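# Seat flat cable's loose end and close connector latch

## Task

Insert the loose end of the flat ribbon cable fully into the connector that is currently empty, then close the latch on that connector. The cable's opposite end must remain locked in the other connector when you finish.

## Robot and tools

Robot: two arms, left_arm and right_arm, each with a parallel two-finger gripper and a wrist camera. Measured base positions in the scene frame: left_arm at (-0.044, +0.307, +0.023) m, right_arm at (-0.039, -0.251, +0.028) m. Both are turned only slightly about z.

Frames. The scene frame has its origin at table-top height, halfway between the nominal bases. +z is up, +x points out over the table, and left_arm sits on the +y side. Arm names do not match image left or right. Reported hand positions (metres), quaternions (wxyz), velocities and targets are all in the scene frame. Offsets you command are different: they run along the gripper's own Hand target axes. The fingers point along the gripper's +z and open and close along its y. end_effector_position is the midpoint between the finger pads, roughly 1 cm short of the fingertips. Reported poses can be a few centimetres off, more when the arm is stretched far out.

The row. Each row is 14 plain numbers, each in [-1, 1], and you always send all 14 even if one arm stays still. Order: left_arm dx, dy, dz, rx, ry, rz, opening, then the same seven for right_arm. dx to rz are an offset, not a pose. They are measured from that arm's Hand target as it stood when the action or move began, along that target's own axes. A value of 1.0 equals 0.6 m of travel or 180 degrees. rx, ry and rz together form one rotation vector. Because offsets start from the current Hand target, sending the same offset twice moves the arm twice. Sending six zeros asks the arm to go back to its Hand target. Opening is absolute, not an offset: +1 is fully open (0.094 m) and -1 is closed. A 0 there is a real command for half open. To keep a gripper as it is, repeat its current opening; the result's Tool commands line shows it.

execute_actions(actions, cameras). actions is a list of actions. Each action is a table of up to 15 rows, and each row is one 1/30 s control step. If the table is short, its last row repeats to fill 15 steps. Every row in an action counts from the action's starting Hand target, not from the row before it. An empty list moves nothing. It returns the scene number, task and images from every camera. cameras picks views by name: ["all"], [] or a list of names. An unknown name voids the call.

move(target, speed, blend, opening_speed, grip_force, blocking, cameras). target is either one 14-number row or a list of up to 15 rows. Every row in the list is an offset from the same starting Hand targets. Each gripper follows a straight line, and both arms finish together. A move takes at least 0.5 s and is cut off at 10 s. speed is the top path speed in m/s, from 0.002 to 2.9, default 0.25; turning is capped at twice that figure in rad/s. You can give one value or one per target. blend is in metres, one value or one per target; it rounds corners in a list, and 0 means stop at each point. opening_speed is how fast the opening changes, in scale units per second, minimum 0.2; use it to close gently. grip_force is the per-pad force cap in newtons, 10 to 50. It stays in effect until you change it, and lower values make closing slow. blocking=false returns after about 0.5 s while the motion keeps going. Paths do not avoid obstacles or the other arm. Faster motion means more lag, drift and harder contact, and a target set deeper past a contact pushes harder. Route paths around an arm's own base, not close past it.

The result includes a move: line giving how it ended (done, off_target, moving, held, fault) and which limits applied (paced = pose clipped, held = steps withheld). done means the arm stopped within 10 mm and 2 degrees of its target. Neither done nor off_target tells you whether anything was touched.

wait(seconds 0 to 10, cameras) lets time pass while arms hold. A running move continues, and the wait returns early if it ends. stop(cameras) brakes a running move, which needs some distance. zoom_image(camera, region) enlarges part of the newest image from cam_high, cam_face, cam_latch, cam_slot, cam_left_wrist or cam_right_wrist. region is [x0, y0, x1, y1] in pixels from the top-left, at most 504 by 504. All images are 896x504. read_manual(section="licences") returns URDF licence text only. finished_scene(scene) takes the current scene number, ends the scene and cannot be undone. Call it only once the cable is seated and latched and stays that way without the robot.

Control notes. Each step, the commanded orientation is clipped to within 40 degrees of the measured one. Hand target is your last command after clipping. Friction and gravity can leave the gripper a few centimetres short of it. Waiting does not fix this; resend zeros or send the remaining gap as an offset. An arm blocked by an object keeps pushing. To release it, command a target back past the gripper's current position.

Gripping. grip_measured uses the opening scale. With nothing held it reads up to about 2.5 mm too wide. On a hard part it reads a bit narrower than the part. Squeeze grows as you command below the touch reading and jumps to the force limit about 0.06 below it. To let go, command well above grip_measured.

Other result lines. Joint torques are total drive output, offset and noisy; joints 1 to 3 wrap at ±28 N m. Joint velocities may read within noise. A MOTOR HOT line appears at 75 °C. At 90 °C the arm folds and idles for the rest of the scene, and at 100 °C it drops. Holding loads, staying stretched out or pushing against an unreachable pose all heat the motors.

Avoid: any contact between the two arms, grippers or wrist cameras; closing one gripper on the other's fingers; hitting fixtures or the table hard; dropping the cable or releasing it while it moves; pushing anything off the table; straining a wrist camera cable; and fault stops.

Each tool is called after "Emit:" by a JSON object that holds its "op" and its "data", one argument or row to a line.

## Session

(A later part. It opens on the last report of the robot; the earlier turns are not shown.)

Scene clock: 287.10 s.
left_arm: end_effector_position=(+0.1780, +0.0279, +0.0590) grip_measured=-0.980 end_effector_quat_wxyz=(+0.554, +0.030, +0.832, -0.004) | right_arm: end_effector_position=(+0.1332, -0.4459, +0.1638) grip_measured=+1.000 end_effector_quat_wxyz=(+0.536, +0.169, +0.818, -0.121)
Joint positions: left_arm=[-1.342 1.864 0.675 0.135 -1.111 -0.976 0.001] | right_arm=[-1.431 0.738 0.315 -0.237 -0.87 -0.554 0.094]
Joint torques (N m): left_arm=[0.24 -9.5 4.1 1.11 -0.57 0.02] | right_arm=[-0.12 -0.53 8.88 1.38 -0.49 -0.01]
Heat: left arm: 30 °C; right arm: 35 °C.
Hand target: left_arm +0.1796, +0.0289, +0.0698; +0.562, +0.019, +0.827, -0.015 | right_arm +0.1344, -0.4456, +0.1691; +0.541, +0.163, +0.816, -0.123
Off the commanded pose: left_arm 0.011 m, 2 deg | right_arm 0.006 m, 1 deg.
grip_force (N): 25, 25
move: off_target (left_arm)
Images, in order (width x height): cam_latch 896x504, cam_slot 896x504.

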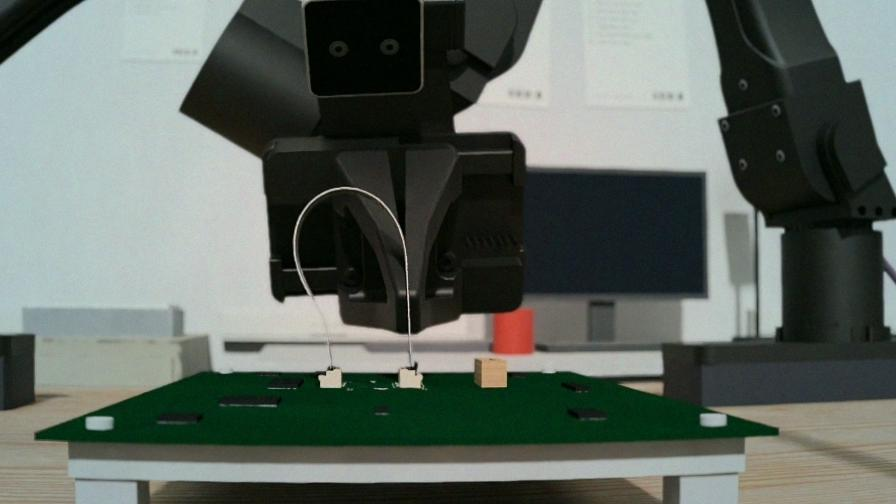

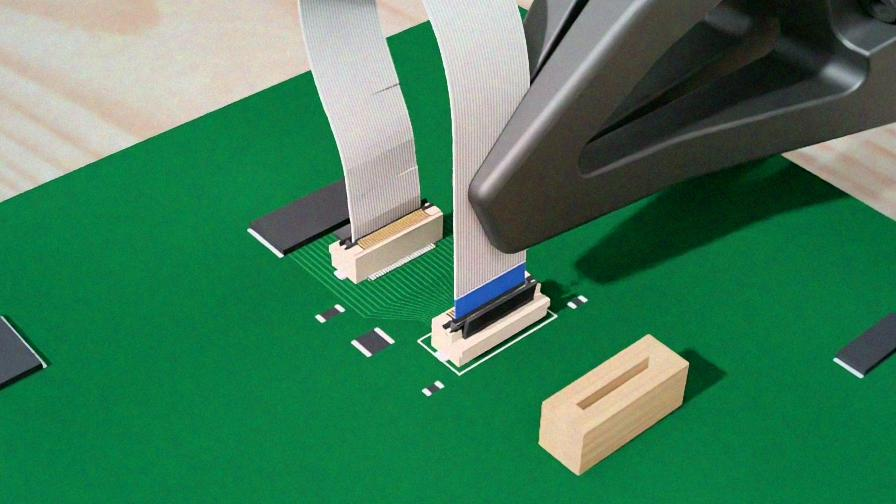

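Emit:
{"op": "move", "data": {
  "target": [0.000195, -0.001214, 0.000013, 0.000915, 0.000421, -0.000953, -1, 0, 0, 0, 0, 0, 0, 1],
  "speed": 0.01,
  "cameras": ["cam_latch", "cam_slot"]
}}

Emit:
{"op": "zoom_image", "data": {
  "camera": "cam_latch",
  "region": [370, 290, 450, 400]
}}

Emit:
{"op": "zoom_image", "data": {
  "camera": "cam_slot",
  "region": [425, 250, 565, 370]
}}

Scene clock: 289.33 s.
left_arm: end_effector_position=(+0.1779, +0.0273, +0.0588) grip_measured=-0.980 end_effector_quat_wxyz=(+0.554, +0.030, +0.832, -0.006) | right_arm: end_effector_position=(+0.1332, -0.4459, +0.1638) grip_measured=+1.000 end_effector_quat_wxyz=(+0.536, +0.169, +0.818, -0.121)
Joint positions: left_arm=[-1.342 1.864 0.675 0.138 -1.109 -0.976 0.001] | right_arm=[-1.431 0.738 0.315 -0.237 -0.87 -0.554 0.094]
Joint torques (N m): left_arm=[0.2 -9.44 4.15 1.14 -0.55 0.03] | right_arm=[-0.05 -0.49 8.91 1.37 -0.45 -0.01]
Heat: left arm: 30 °C; right arm: 35 °C.
Hand target: left_arm +0.1796, +0.0282, +0.0697; +0.562, +0.018, +0.827, -0.017 | right_arm +0.1344, -0.4456, +0.1691; +0.541, +0.163, +0.816, -0.123
Off the commanded pose: left_arm 0.011 m, 2 deg | right_arm 0.006 m, 1 deg.
grip_force (N): 25, 25
move: off_target (left_arm)
Images, in order (width x height): cam_latch 896x504, cam_slot 896x504.

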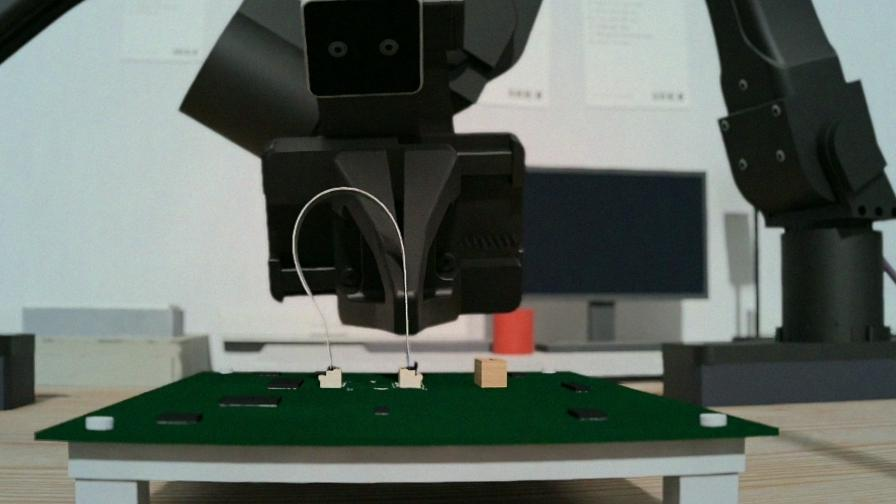

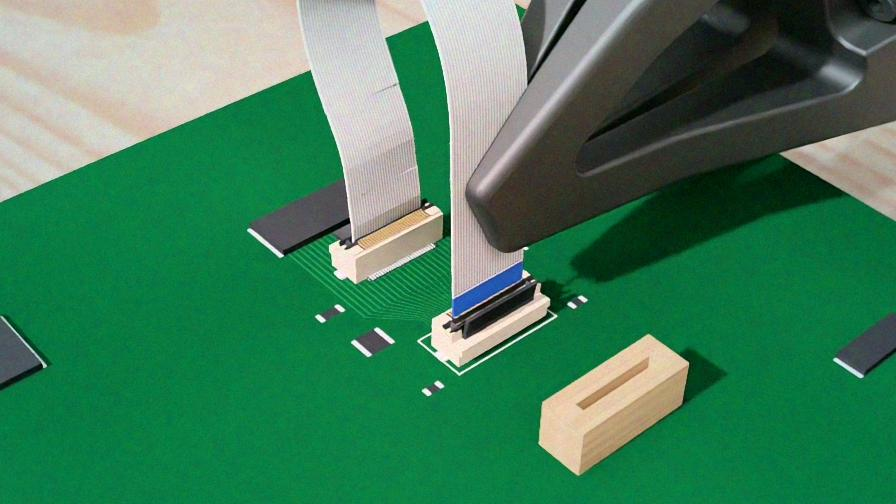

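Scaled by 4.582 from the camera's 896x504 image, which has a finer 1280x720 frame.

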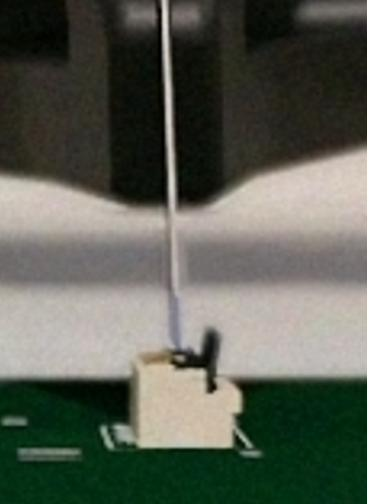

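Scaled by 3.600 from the camera's 896x504 image, which has a finer 1280x720 frame.

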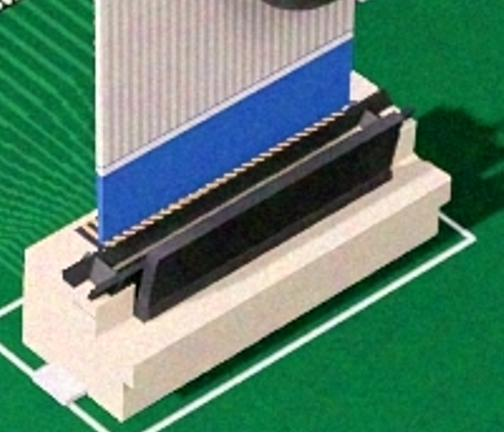

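Emit:
{"op": "move", "data": {
  "target": [0.015647, 0.005896, 0.004319, -0.004643, 0.003556, 0.011661, -1, 0, 0, 0, 0, 0, 0, 1],
  "speed": 0.02
}}

Scene clock: 291.97 s.
left_arm: end_effector_position=(+0.1778, +0.0272, +0.0587) grip_measured=-0.980 end_effector_quat_wxyz=(+0.553, +0.030, +0.832, -0.006) | right_arm: end_effector_position=(+0.1332, -0.4459, +0.1638) grip_measured=+1.000 end_effector_quat_wxyz=(+0.536, +0.169, +0.818, -0.121)
Joint positions: left_arm=[-1.342 1.864 0.675 0.138 -1.108 -0.976 0.001] | right_arm=[-1.431 0.738 0.315 -0.237 -0.87 -0.554 0.094]
Joint torques (N m): left_arm=[0.16 -7.21 4.14 0.97 -0.56 0.03] | right_arm=[-0.06 -0.47 8.92 1.37 -0.46 -0.01]
Heat: left arm: 30 °C; right arm: 35 °C.
Hand target: left_arm +0.1787, +0.0317, +0.0600; +0.557, +0.029, +0.830, -0.001 | right_arm +0.1344, -0.4456, +0.1691; +0.541, +0.163, +0.816, -0.123
Off the commanded pose: left_arm 0.005 m, 1 deg | right_arm 0.006 m, 1 deg.
grip_force (N): 25, 25
move: done

Emit:
{"op": "move", "data": {
  "target": [0.007082, 0.001498, 0.002301, -0.001707, 0.001302, 0.004263, -1, 0, 0, 0, 0, 0, 0, 1],
  "speed": 0.01
}}

Scene clock: 293.77 s.
left_arm: end_effector_position=(+0.1778, +0.0271, +0.0586) grip_measured=-0.980 end_effector_quat_wxyz=(+0.553, +0.030, +0.833, -0.006) | right_arm: end_effector_position=(+0.1332, -0.4459, +0.1638) grip_measured=+1.000 end_effector_quat_wxyz=(+0.536, +0.169, +0.818, -0.121)
Joint positions: left_arm=[-1.342 1.864 0.675 0.138 -1.107 -0.976 0.001] | right_arm=[-1.431 0.738 0.315 -0.237 -0.87 -0.554 0.094]
Joint torques (N m): left_arm=[0.18 -6.09 4.27 0.95 -0.55 0.01] | right_arm=[-0.13 -0.46 8.88 1.38 -0.48 0]
Heat: left arm: 30 °C; right arm: 35 °C.
Hand target: left_arm +0.1784, +0.0327, +0.0555; +0.556, +0.033, +0.831, +0.005 | right_arm +0.1344, -0.4456, +0.1691; +0.541, +0.163, +0.816, -0.123
Off the commanded pose: left_arm 0.006 m, 1 deg | right_arm 0.006 m, 1 deg.
grip_force (N): 25, 25
move: done

Emit:
{"op": "move", "data": {
  "target": [0.001888, 0.0004, 0.000614, -0.000455, 0.000347, 0.001137, -1, 0, 0, 0, 0, 0, 0, 1],
  "speed": 0.01
}}

Emit:
{"op": "move", "data": {
  "target": [0.001888, 0.0004, 0.000614, -0.000455, 0.000347, 0.001137, -1, 0, 0, 0, 0, 0, 0, 1],
  "speed": 0.01,
  "cameras": ["cam_latch", "cam_slot"]
}}

Emit:
{"op": "zoom_image", "data": {
  "camera": "cam_latch",
  "region": [370, 290, 450, 400]
}}

Emit:
{"op": "zoom_image", "data": {
  "camera": "cam_slot",
  "region": [425, 250, 565, 370]
}}

Scene clock: 295.17 s.
left_arm: end_effector_position=(+0.1778, +0.0271, +0.0586) grip_measured=-0.980 end_effector_quat_wxyz=(+0.553, +0.030, +0.833, -0.006) | right_arm: end_effector_position=(+0.1332, -0.4459, +0.1638) grip_measured=+1.000 end_effector_quat_wxyz=(+0.536, +0.169, +0.818, -0.121)
Joint positions: left_arm=[-1.342 1.864 0.675 0.138 -1.107 -0.976 0.001] | right_arm=[-1.431 0.738 0.315 -0.237 -0.87 -0.554 0.094]
Joint torques (N m): left_arm=[0.17 -5.79 4.29 0.95 -0.56 0.01] | right_arm=[-0.08 -0.4 8.92 1.38 -0.49 -0.01]
Heat: left arm: 30 °C; right arm: 35 °C.
Hand target: left_arm +0.1783, +0.0330, +0.0544; +0.555, +0.034, +0.831, +0.007 | right_arm +0.1344, -0.4456, +0.1691; +0.541, +0.163, +0.816, -0.123
Off the commanded pose: left_arm 0.007 m, 2 deg | right_arm 0.006 m, 1 deg.
grip_force (N): 25, 25
move: done

Scene clock: 295.87 s.
left_arm: end_effector_position=(+0.1778, +0.0274, +0.0580) grip_measured=-0.980 end_effector_quat_wxyz=(+0.553, +0.031, +0.833, -0.005) | right_arm: end_effector_position=(+0.1332, -0.4459, +0.1638) grip_measured=+1.000 end_effector_quat_wxyz=(+0.536, +0.169, +0.818, -0.121)
Joint positions: left_arm=[-1.342 1.866 0.675 0.138 -1.108 -0.976 0.001] | right_arm=[-1.431 0.738 0.315 -0.237 -0.87 -0.554 0.094]
Joint torques (N m): left_arm=[0.18 -5.76 4.25 0.93 -0.55 0.02] | right_arm=[-0.09 -0.47 8.9 1.37 -0.47 0]
Heat: left arm: 30 °C; right arm: 35 °C.
Hand target: left_arm +0.1782, +0.0333, +0.0533; +0.555, +0.035, +0.831, +0.008 | right_arm +0.1344, -0.4456, +0.1691; +0.541, +0.163, +0.816, -0.123
Off the commanded pose: left_arm 0.008 m, 2 deg | right_arm 0.006 m, 1 deg.
grip_force (N): 25, 25
move: done
Images, in order (width x height): cam_latch 896x504, cam_slot 896x504.

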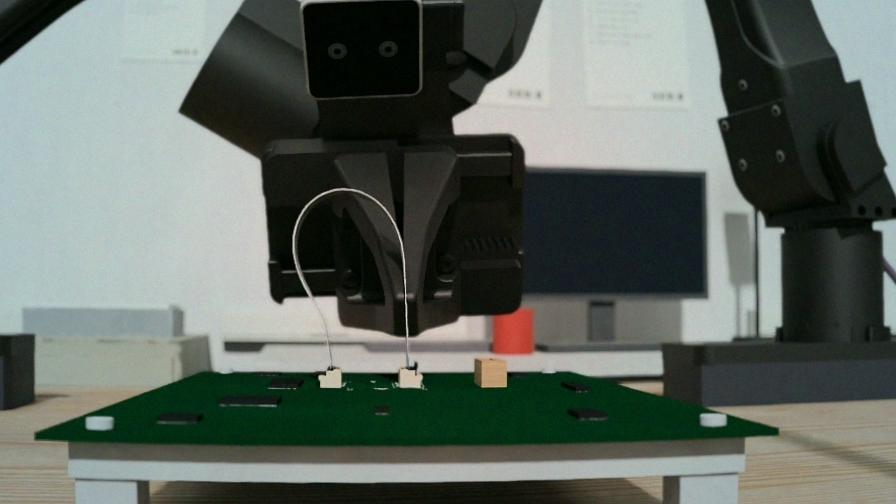

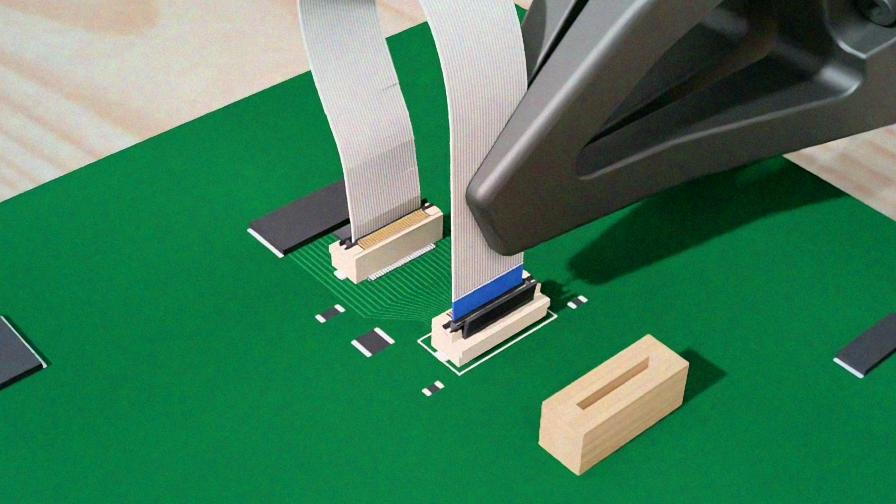

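Scaled by 4.582 from the camera's 896x504 image, which has a finer 1280x720 frame.

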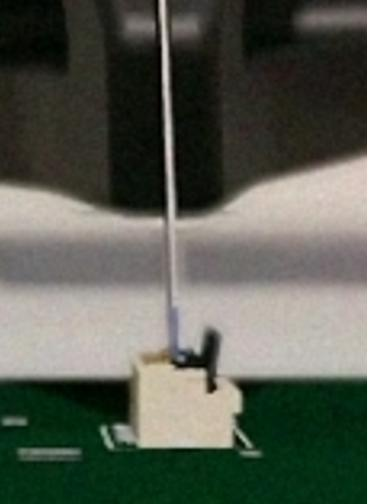

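Scaled by 3.600 from the camera's 896x504 image, which has a finer 1280x720 frame.

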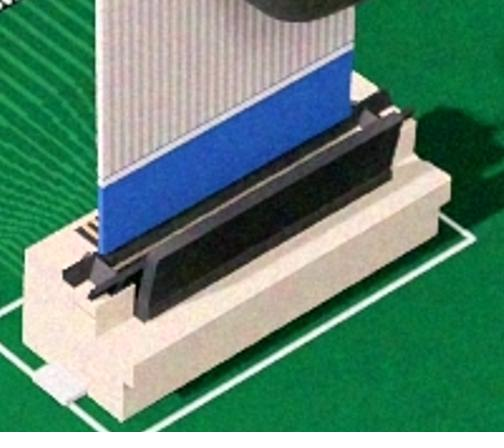

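Emit:
{"op": "move", "data": {
  "target": [0.001888, 0.0004, 0.000614, -0.000455, 0.000347, 0.001137, -1, 0, 0, 0, 0, 0, 0, 1],
  "speed": 0.01,
  "cameras": ["cam_latch", "cam_slot"]
}}

Emit:
{"op": "zoom_image", "data": {
  "camera": "cam_latch",
  "region": [370, 290, 450, 400]
}}

Emit:
{"op": "zoom_image", "data": {
  "camera": "cam_slot",
  "region": [425, 250, 565, 370]
}}

Scene clock: 297.40 s.
left_arm: end_effector_position=(+0.1778, +0.0274, +0.0580) grip_measured=-0.980 end_effector_quat_wxyz=(+0.553, +0.031, +0.833, -0.005) | right_arm: end_effector_position=(+0.1332, -0.4459, +0.1638) grip_measured=+1.000 end_effector_quat_wxyz=(+0.536, +0.169, +0.818, -0.121)
Joint positions: left_arm=[-1.342 1.866 0.675 0.138 -1.108 -0.976 0.001] | right_arm=[-1.431 0.738 0.315 -0.237 -0.87 -0.554 0.094]
Joint torques (N m): left_arm=[0.16 -5.45 4.27 0.93 -0.55 0.02] | right_arm=[-0.13 -0.49 8.95 1.37 -0.47 -0.01]
Heat: left arm: 30 °C; right arm: 35 °C.
Hand target: left_arm +0.1782, +0.0336, +0.0521; +0.554, +0.037, +0.831, +0.010 | right_arm +0.1344, -0.4456, +0.1691; +0.541, +0.163, +0.816, -0.123
Off the commanded pose: left_arm 0.009 m, 2 deg | right_arm 0.006 m, 1 deg.
grip_force (N): 25, 25
move: done
Images, in order (width x height): cam_latch 896x504, cam_slot 896x504.

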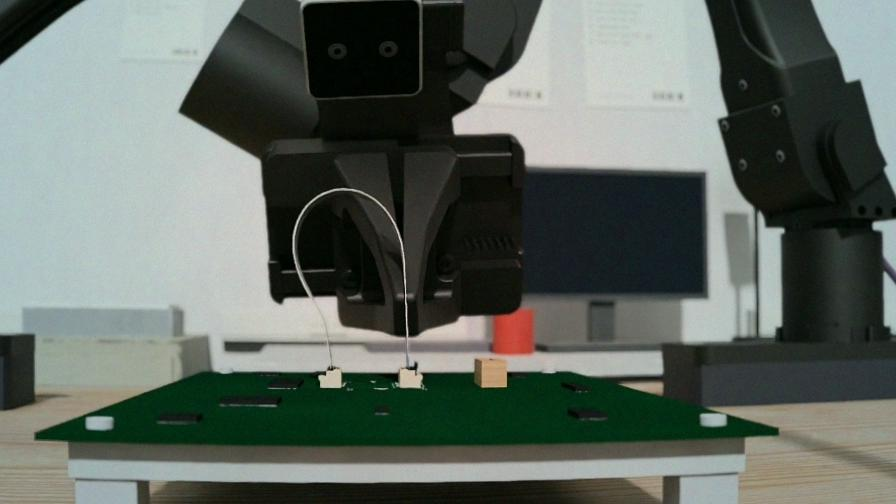

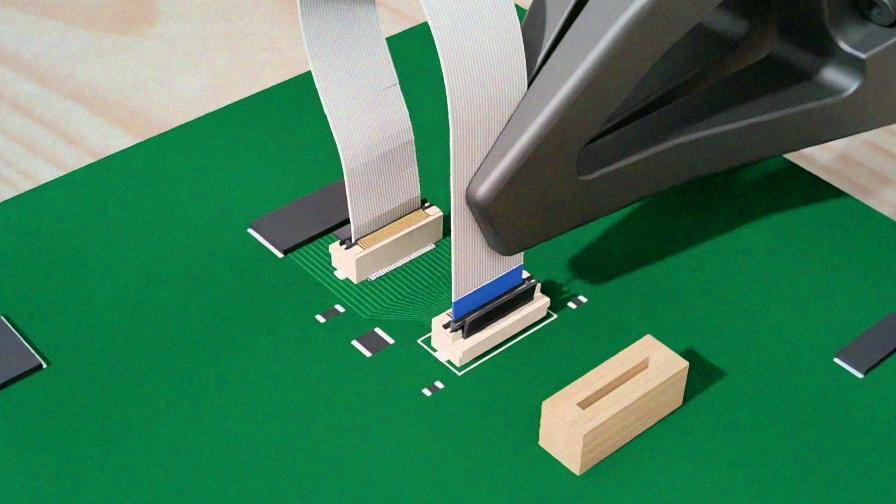

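Scaled by 4.582 from the camera's 896x504 image, which has a finer 1280x720 frame.

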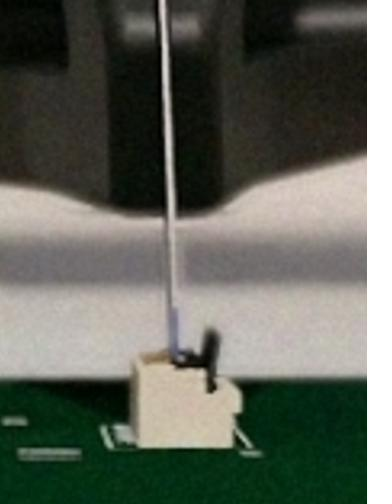

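Scaled by 3.600 from the camera's 896x504 image, which has a finer 1280x720 frame.

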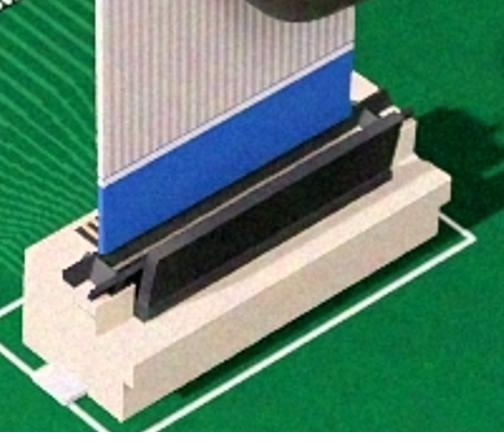

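Emit:
{"op": "move", "data": {
  "target": [0.001888, 0.0004, 0.000614, -0.000455, 0.000347, 0.001137, -1, 0, 0, 0, 0, 0, 0, 1],
  "speed": 0.01,
  "cameras": ["cam_latch", "cam_slot"]
}}

Emit:
{"op": "zoom_image", "data": {
  "camera": "cam_latch",
  "region": [370, 290, 450, 400]
}}

Emit:
{"op": "zoom_image", "data": {
  "camera": "cam_slot",
  "region": [425, 250, 565, 370]
}}

Scene clock: 298.77 s.
left_arm: end_effector_position=(+0.1782, +0.0285, +0.0577) grip_measured=-0.980 end_effector_quat_wxyz=(+0.555, +0.031, +0.831, -0.001) | right_arm: end_effector_position=(+0.1332, -0.4459, +0.1638) grip_measured=+1.000 end_effector_quat_wxyz=(+0.536, +0.169, +0.818, -0.121)
Joint positions: left_arm=[-1.342 1.871 0.675 0.138 -1.115 -0.976 0.001] | right_arm=[-1.431 0.738 0.315 -0.237 -0.87 -0.554 0.094]
Joint torques (N m): left_arm=[0.14 -5.49 4.25 0.92 -0.46 0.01] | right_arm=[-0.09 -0.53 8.95 1.39 -0.47 -0.01]
Heat: left arm: 30 °C; right arm: 35 °C.
Hand target: left_arm +0.1781, +0.0339, +0.0509; +0.554, +0.038, +0.832, +0.012 | right_arm +0.1344, -0.4456, +0.1691; +0.541, +0.163, +0.816, -0.123
Off the commanded pose: left_arm 0.009 m, 2 deg | right_arm 0.006 m, 1 deg.
grip_force (N): 25, 25
move: done
Images, in order (width x height): cam_latch 896x504, cam_slot 896x504.

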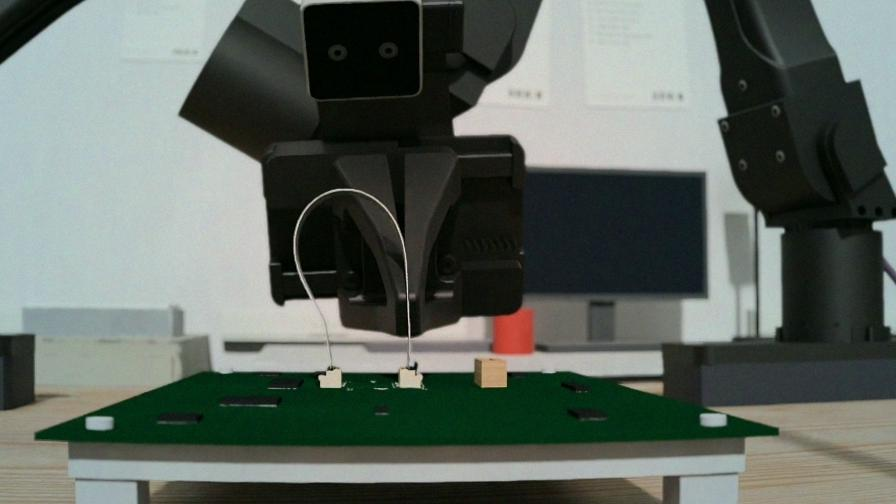

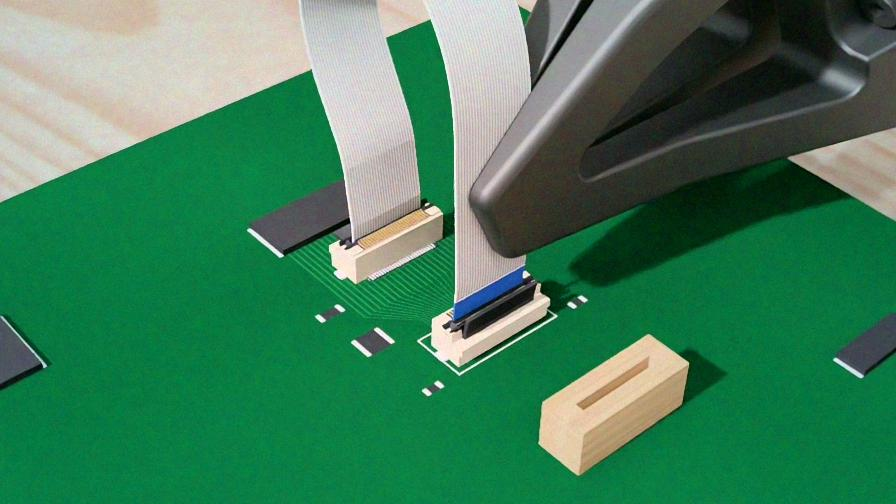

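Scaled by 4.582 from the camera's 896x504 image, which has a finer 1280x720 frame.

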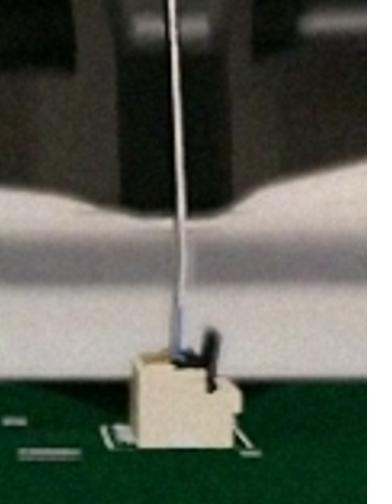

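Scaled by 3.600 from the camera's 896x504 image, which has a finer 1280x720 frame.

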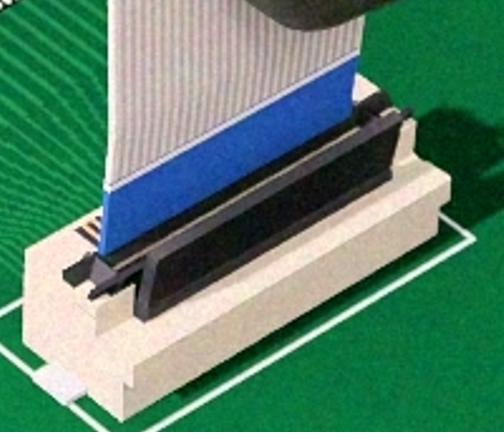

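Emit:
{"op": "zoom_image", "data": {
  "camera": "cam_slot",
  "region": [435, 295, 485, 345]
}}

Emit:
{"op": "zoom_image", "data": {
  "camera": "cam_slot",
  "region": [505, 260, 555, 310]
}}

Emit:
{"op": "zoom_image", "data": {
  "camera": "cam_latch",
  "region": [392, 345, 432, 385]
}}

Scaled by 10.080 from the camera's 896x504 image, which has a finer 1280x720 frame.

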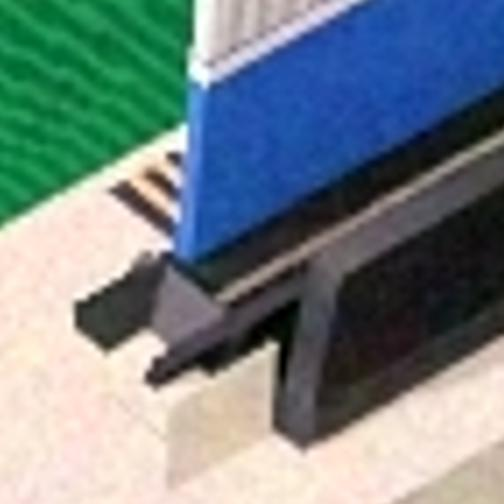

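Scaled by 10.080 from the camera's 896x504 image, which has a finer 1280x720 frame.

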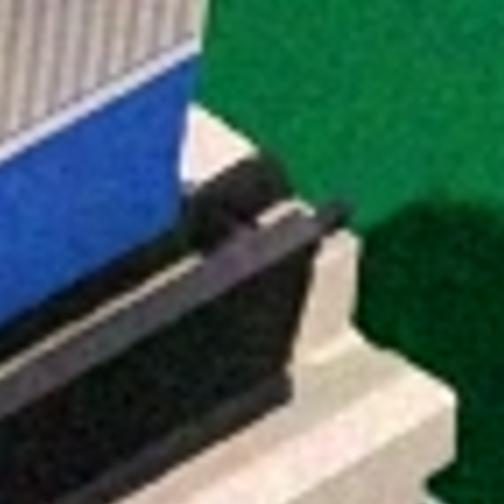

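Scaled by 12.600 from the camera's 896x504 image, which has a finer 1280x720 frame.

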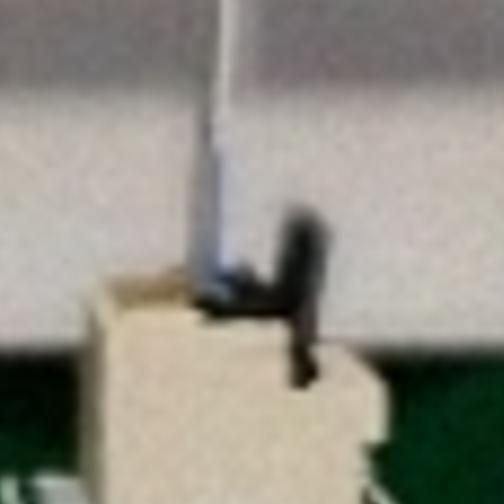

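Emit:
{"op": "execute_actions", "data": {
  "actions": [],
  "cameras": ["cam_face", "cam_slot"]
}}

Emit:
{"op": "zoom_image", "data": {
  "camera": "cam_face",
  "region": [400, 220, 520, 320]
}}

Scene clock: 310.83 s.
left_arm: end_effector_position=(+0.1782, +0.0285, +0.0577) grip_measured=-0.980 end_effector_quat_wxyz=(+0.555, +0.031, +0.831, -0.001) | right_arm: end_effector_position=(+0.1332, -0.4459, +0.1638) grip_measured=+1.000 end_effector_quat_wxyz=(+0.536, +0.169, +0.818, -0.121)
Joint positions: left_arm=[-1.342 1.871 0.675 0.138 -1.115 -0.976 0.001] | right_arm=[-1.431 0.738 0.315 -0.237 -0.87 -0.554 0.094]
Joint velocities: within noise
Joint torques (N m): left_arm=[0.14 -5.5 4.26 0.93 -0.47 0.01] | right_arm=[-0.1 -0.44 8.94 1.38 -0.47 -0.01]
Heat: left arm: 30 °C; right arm: 35 °C.
Hand target: left_arm +0.1781, +0.0339, +0.0509; +0.554, +0.038, +0.832, +0.012 | right_arm +0.1344, -0.4456, +0.1691; +0.541, +0.163, +0.816, -0.123
Tool commands: left_gripper/opening=-1.0 right_gripper/opening=+1.0
Off the commanded pose: left_arm 0.009 m, 2 deg | right_arm 0.006 m, 1 deg.
grip_force (N): 25, 25
Images, in order (width x height): cam_face 896x504, cam_slot 896x504.

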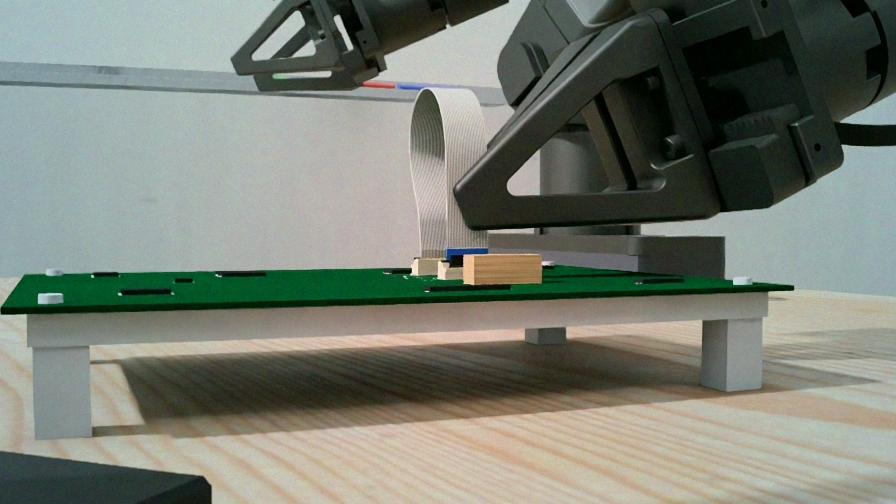

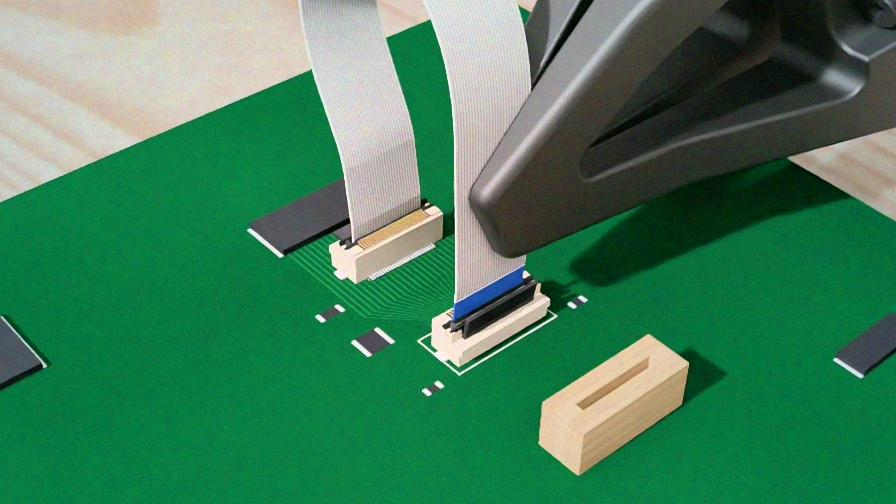

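Scaled by 4.200 from the camera's 896x504 image, which has a finer 1280x720 frame.

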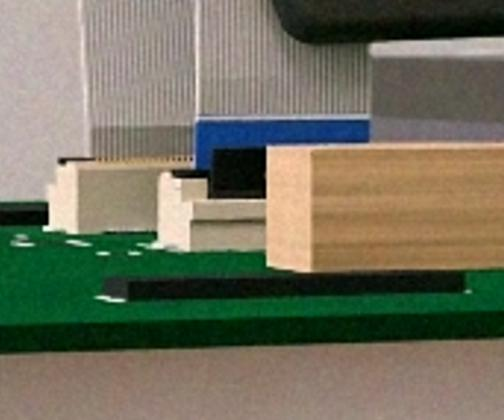

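Emit:
{"op": "zoom_image", "data": {
  "camera": "cam_slot",
  "region": [325, 190, 455, 290]
}}

Emit:
{"op": "zoom_image", "data": {
  "camera": "cam_slot",
  "region": [430, 260, 560, 360]
}}

Scaled by 3.877 from the camera's 896x504 image, which has a finer 1280x720 frame.

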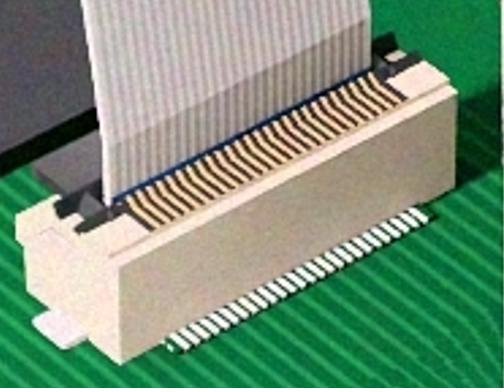

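Scaled by 3.877 from the camera's 896x504 image, which has a finer 1280x720 frame.

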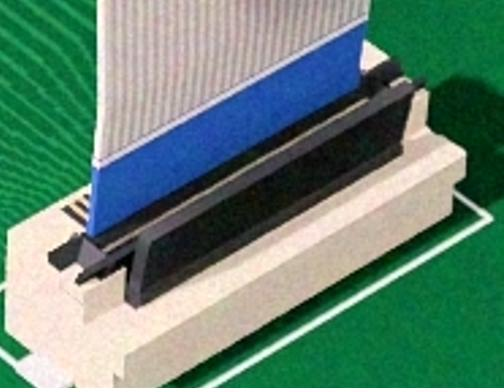

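Emit:
{"op": "move", "data": {
  "target": [0.006163, 0.000171, 0.000639, 0.001235, 0.003861, 0.003229, -1, 0, 0, 0, 0, 0, 0, 1],
  "speed": 0.01,
  "cameras": ["cam_latch", "cam_slot"]
}}

Emit:
{"op": "zoom_image", "data": {
  "camera": "cam_latch",
  "region": [370, 290, 450, 400]
}}

Emit:
{"op": "zoom_image", "data": {
  "camera": "cam_slot",
  "region": [425, 250, 565, 370]
}}

Scene clock: 314.43 s.
left_arm: end_effector_position=(+0.1782, +0.0285, +0.0577) grip_measured=-0.980 end_effector_quat_wxyz=(+0.555, +0.031, +0.831, -0.001) | right_arm: end_effector_position=(+0.1332, -0.4459, +0.1638) grip_measured=+1.000 end_effector_quat_wxyz=(+0.536, +0.169, +0.818, -0.121)
Joint positions: left_arm=[-1.342 1.871 0.675 0.138 -1.115 -0.976 0.001] | right_arm=[-1.431 0.738 0.315 -0.237 -0.87 -0.554 0.094]
Joint torques (N m): left_arm=[0.16 -5.24 4.01 0.89 -0.35 0.05] | right_arm=[-0.09 -0.44 8.92 1.39 -0.48 -0.01]
Heat: left arm: 30 °C; right arm: 35 °C.
Hand target: left_arm +0.1770, +0.0343, +0.0473; +0.549, +0.043, +0.835, +0.013 | right_arm +0.1344, -0.4456, +0.1691; +0.541, +0.163, +0.816, -0.123
Off the commanded pose: left_arm 0.012 m, 2 deg | right_arm 0.006 m, 1 deg.
grip_force (N): 25, 25
move: off_target (left_arm)
Images, in order (width x height): cam_latch 896x504, cam_slot 896x504.

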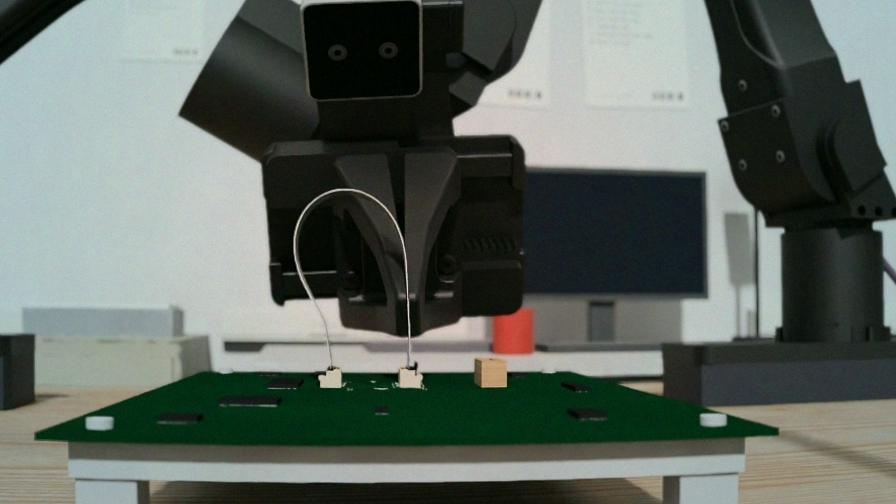

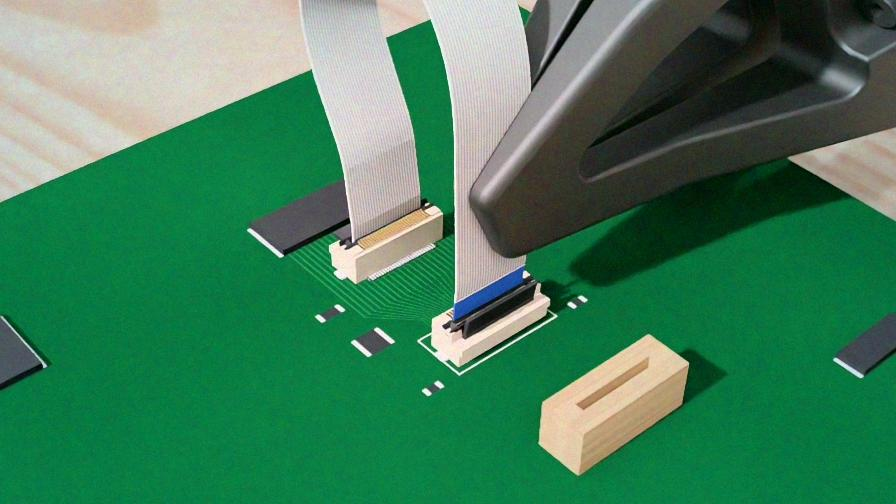

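Scaled by 4.582 from the camera's 896x504 image, which has a finer 1280x720 frame.

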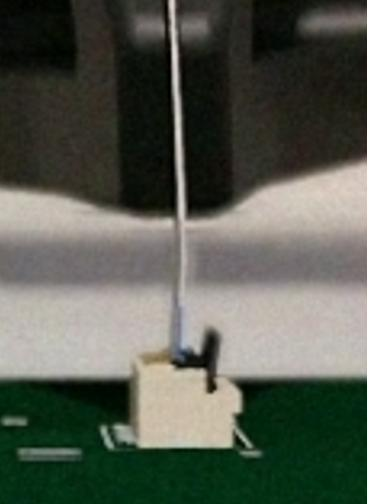

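Scaled by 3.600 from the camera's 896x504 image, which has a finer 1280x720 frame.

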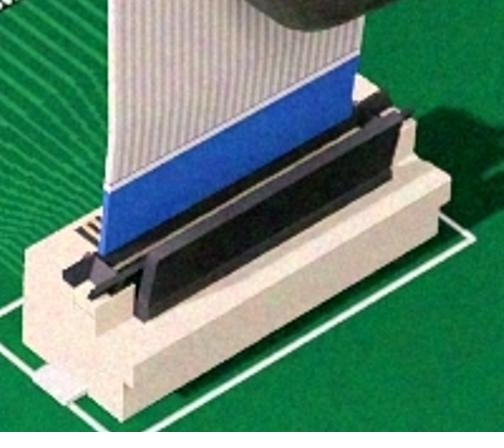

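Emit:
{"op": "move", "data": {
  "target": [0.006163, 0.000171, 0.000639, 0.001235, 0.003861, 0.003229, -1, 0, 0, 0, 0, 0, 0, 1],
  "speed": 0.01
}}

Scene clock: 315.87 s.
left_arm: end_effector_position=(+0.1782, +0.0285, +0.0575) grip_measured=-0.980 end_effector_quat_wxyz=(+0.555, +0.032, +0.831, -0.001) | right_arm: end_effector_position=(+0.1332, -0.4459, +0.1638) grip_measured=+1.000 end_effector_quat_wxyz=(+0.536, +0.169, +0.818, -0.121)
Joint positions: left_arm=[-1.342 1.871 0.675 0.138 -1.115 -0.974 0.001] | right_arm=[-1.431 0.738 0.315 -0.237 -0.87 -0.554 0.094]
Joint torques (N m): left_arm=[0.17 -5.08 3.77 0.86 -0.22 0.04] | right_arm=[-0.1 -0.51 8.96 1.39 -0.47 -0.01]
Heat: left arm: 30 °C; right arm: 35 °C.
Hand target: left_arm +0.1759, +0.0347, +0.0438; +0.544, +0.048, +0.838, +0.015 | right_arm +0.1344, -0.4456, +0.1691; +0.541, +0.163, +0.816, -0.123
Off the commanded pose: left_arm 0.015 m, 3 deg | right_arm 0.006 m, 1 deg.
grip_force (N): 25, 25
move: off_target (left_arm)

Emit:
{"op": "move", "data": {
  "target": [0.006163, 0.000171, 0.000639, 0.001235, 0.003861, 0.003229, -1, 0, 0, 0, 0, 0, 0, 1],
  "speed": 0.01,
  "cameras": ["cam_latch", "cam_slot"]
}}

Emit:
{"op": "zoom_image", "data": {
  "camera": "cam_latch",
  "region": [370, 290, 450, 400]
}}

Emit:
{"op": "zoom_image", "data": {
  "camera": "cam_slot",
  "region": [425, 250, 565, 370]
}}

Scene clock: 317.70 s.
left_arm: end_effector_position=(+0.1782, +0.0285, +0.0575) grip_measured=-0.980 end_effector_quat_wxyz=(+0.555, +0.033, +0.831, +0.000) | right_arm: end_effector_position=(+0.1332, -0.4459, +0.1638) grip_measured=+1.000 end_effector_quat_wxyz=(+0.536, +0.169, +0.818, -0.121)
Joint positions: left_arm=[-1.342 1.871 0.675 0.138 -1.115 -0.972 0.001] | right_arm=[-1.431 0.738 0.315 -0.237 -0.87 -0.554 0.094]
Joint torques (N m): left_arm=[0.12 -4.96 3.41 0.82 -0.11 0.01] | right_arm=[-0.1 -0.51 8.94 1.39 -0.48 -0.01]
Heat: left arm: 30 °C; right arm: 35 °C.
Hand target: left_arm +0.1748, +0.0352, +0.0403; +0.538, +0.053, +0.841, +0.016 | right_arm +0.1344, -0.4456, +0.1691; +0.541, +0.163, +0.816, -0.123
Off the commanded pose: left_arm 0.019 m, 4 deg | right_arm 0.006 m, 1 deg.
grip_force (N): 25, 25
move: off_target (left_arm)
Images, in order (width x height): cam_latch 896x504, cam_slot 896x504.

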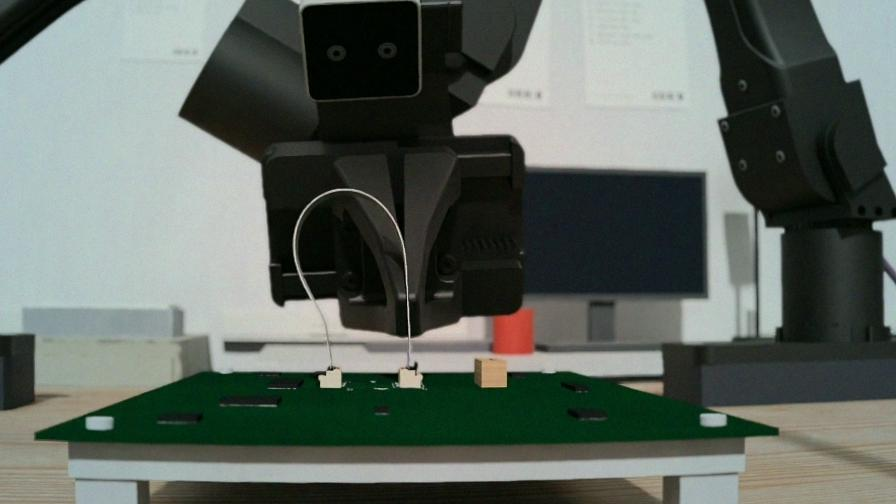

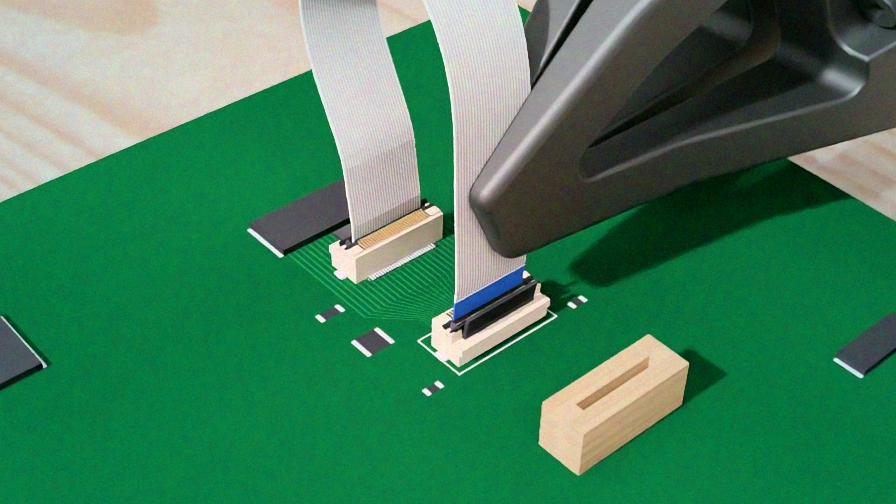

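Scaled by 4.582 from the camera's 896x504 image, which has a finer 1280x720 frame.

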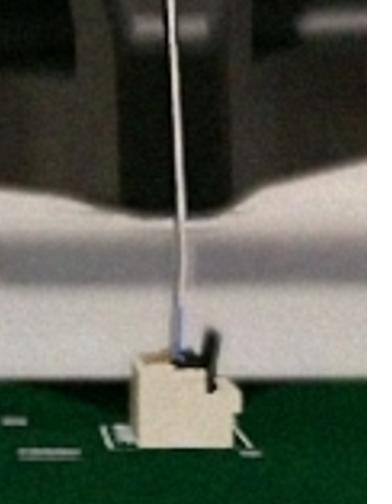

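Scaled by 3.600 from the camera's 896x504 image, which has a finer 1280x720 frame.

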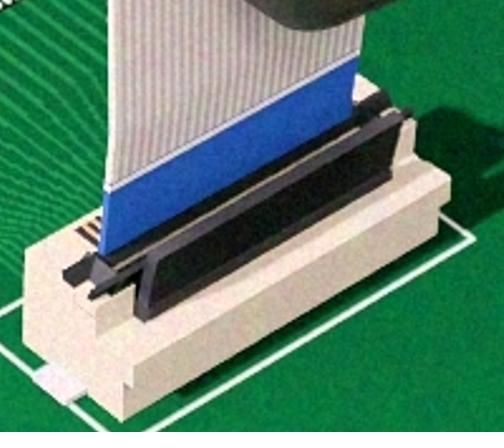

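Emit:
{"op": "zoom_image", "data": {
  "camera": "cam_slot",
  "region": [440, 265, 530, 335]
}}

Emit:
{"op": "zoom_image", "data": {
  "camera": "cam_latch",
  "region": [396, 355, 426, 385]
}}

Scaled by 5.600 from the camera's 896x504 image, which has a finer 1280x720 frame.

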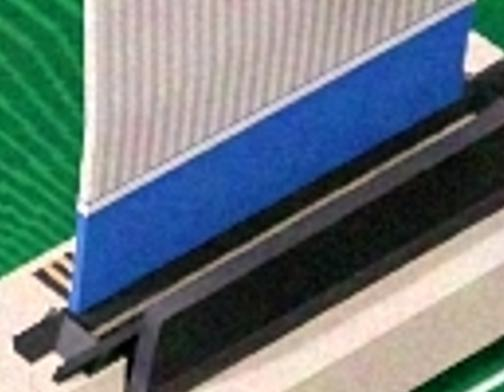

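Scaled by 16.800 from the camera's 896x504 image, which has a finer 1280x720 frame.

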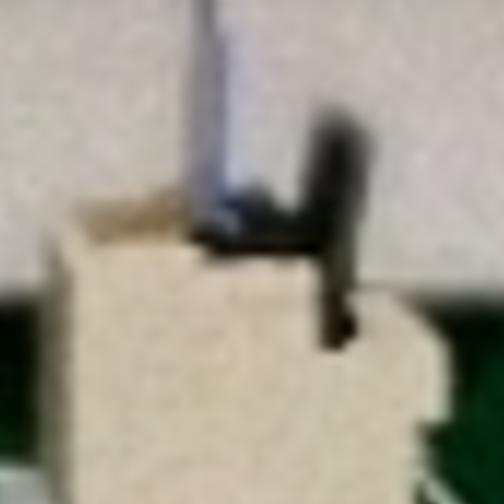

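Emit:
{"op": "zoom_image", "data": {
  "camera": "cam_latch",
  "region": [312, 352, 352, 392]
}}

Emit:
{"op": "zoom_image", "data": {
  "camera": "cam_latch",
  "region": [390, 352, 430, 392]
}}

Scaled by 12.600 from the camera's 896x504 image, which has a finer 1280x720 frame.

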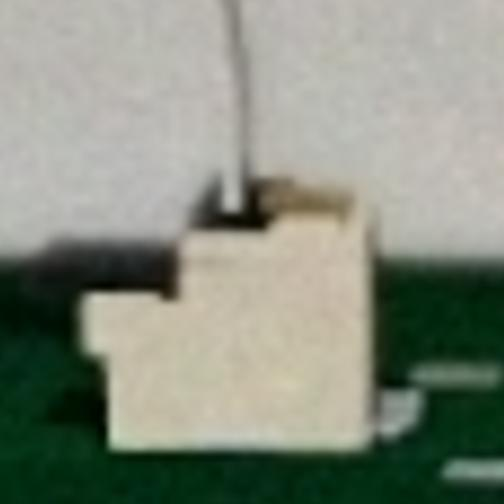

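Scaled by 12.600 from the camera's 896x504 image, which has a finer 1280x720 frame.

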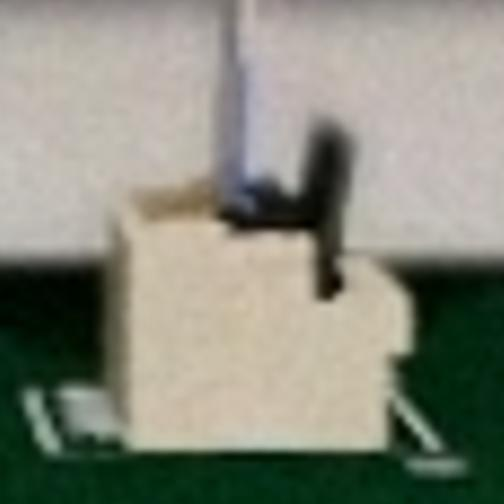

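Emit:
{"op": "move", "data": {
  "target": [-0.018405, 0, -0.002584, -0.00369, -0.011583, -0.009687, -1, 0, 0, 0, 0, 0, 0, 1],
  "speed": 0.02
}}

Scene clock: 329.43 s.
left_arm: end_effector_position=(+0.1782, +0.0287, +0.0577) grip_measured=-0.980 end_effector_quat_wxyz=(+0.556, +0.032, +0.831, +0.000) | right_arm: end_effector_position=(+0.1332, -0.4459, +0.1638) grip_measured=+1.000 end_effector_quat_wxyz=(+0.536, +0.169, +0.818, -0.121)
Joint positions: left_arm=[-1.342 1.871 0.675 0.138 -1.117 -0.972 0.001] | right_arm=[-1.431 0.738 0.315 -0.237 -0.87 -0.554 0.094]
Joint torques (N m): left_arm=[0.12 -5.59 4.25 0.91 -0.46 -0.05] | right_arm=[-0.1 -0.54 8.92 1.37 -0.47 -0.01]
Heat: left arm: 29 °C; right arm: 35 °C.
Hand target: left_arm +0.1780, +0.0340, +0.0510; +0.554, +0.038, +0.832, +0.012 | right_arm +0.1344, -0.4456, +0.1691; +0.541, +0.163, +0.816, -0.123
Off the commanded pose: left_arm 0.009 m, 1 deg | right_arm 0.006 m, 1 deg.
grip_force (N): 25, 25
move: done


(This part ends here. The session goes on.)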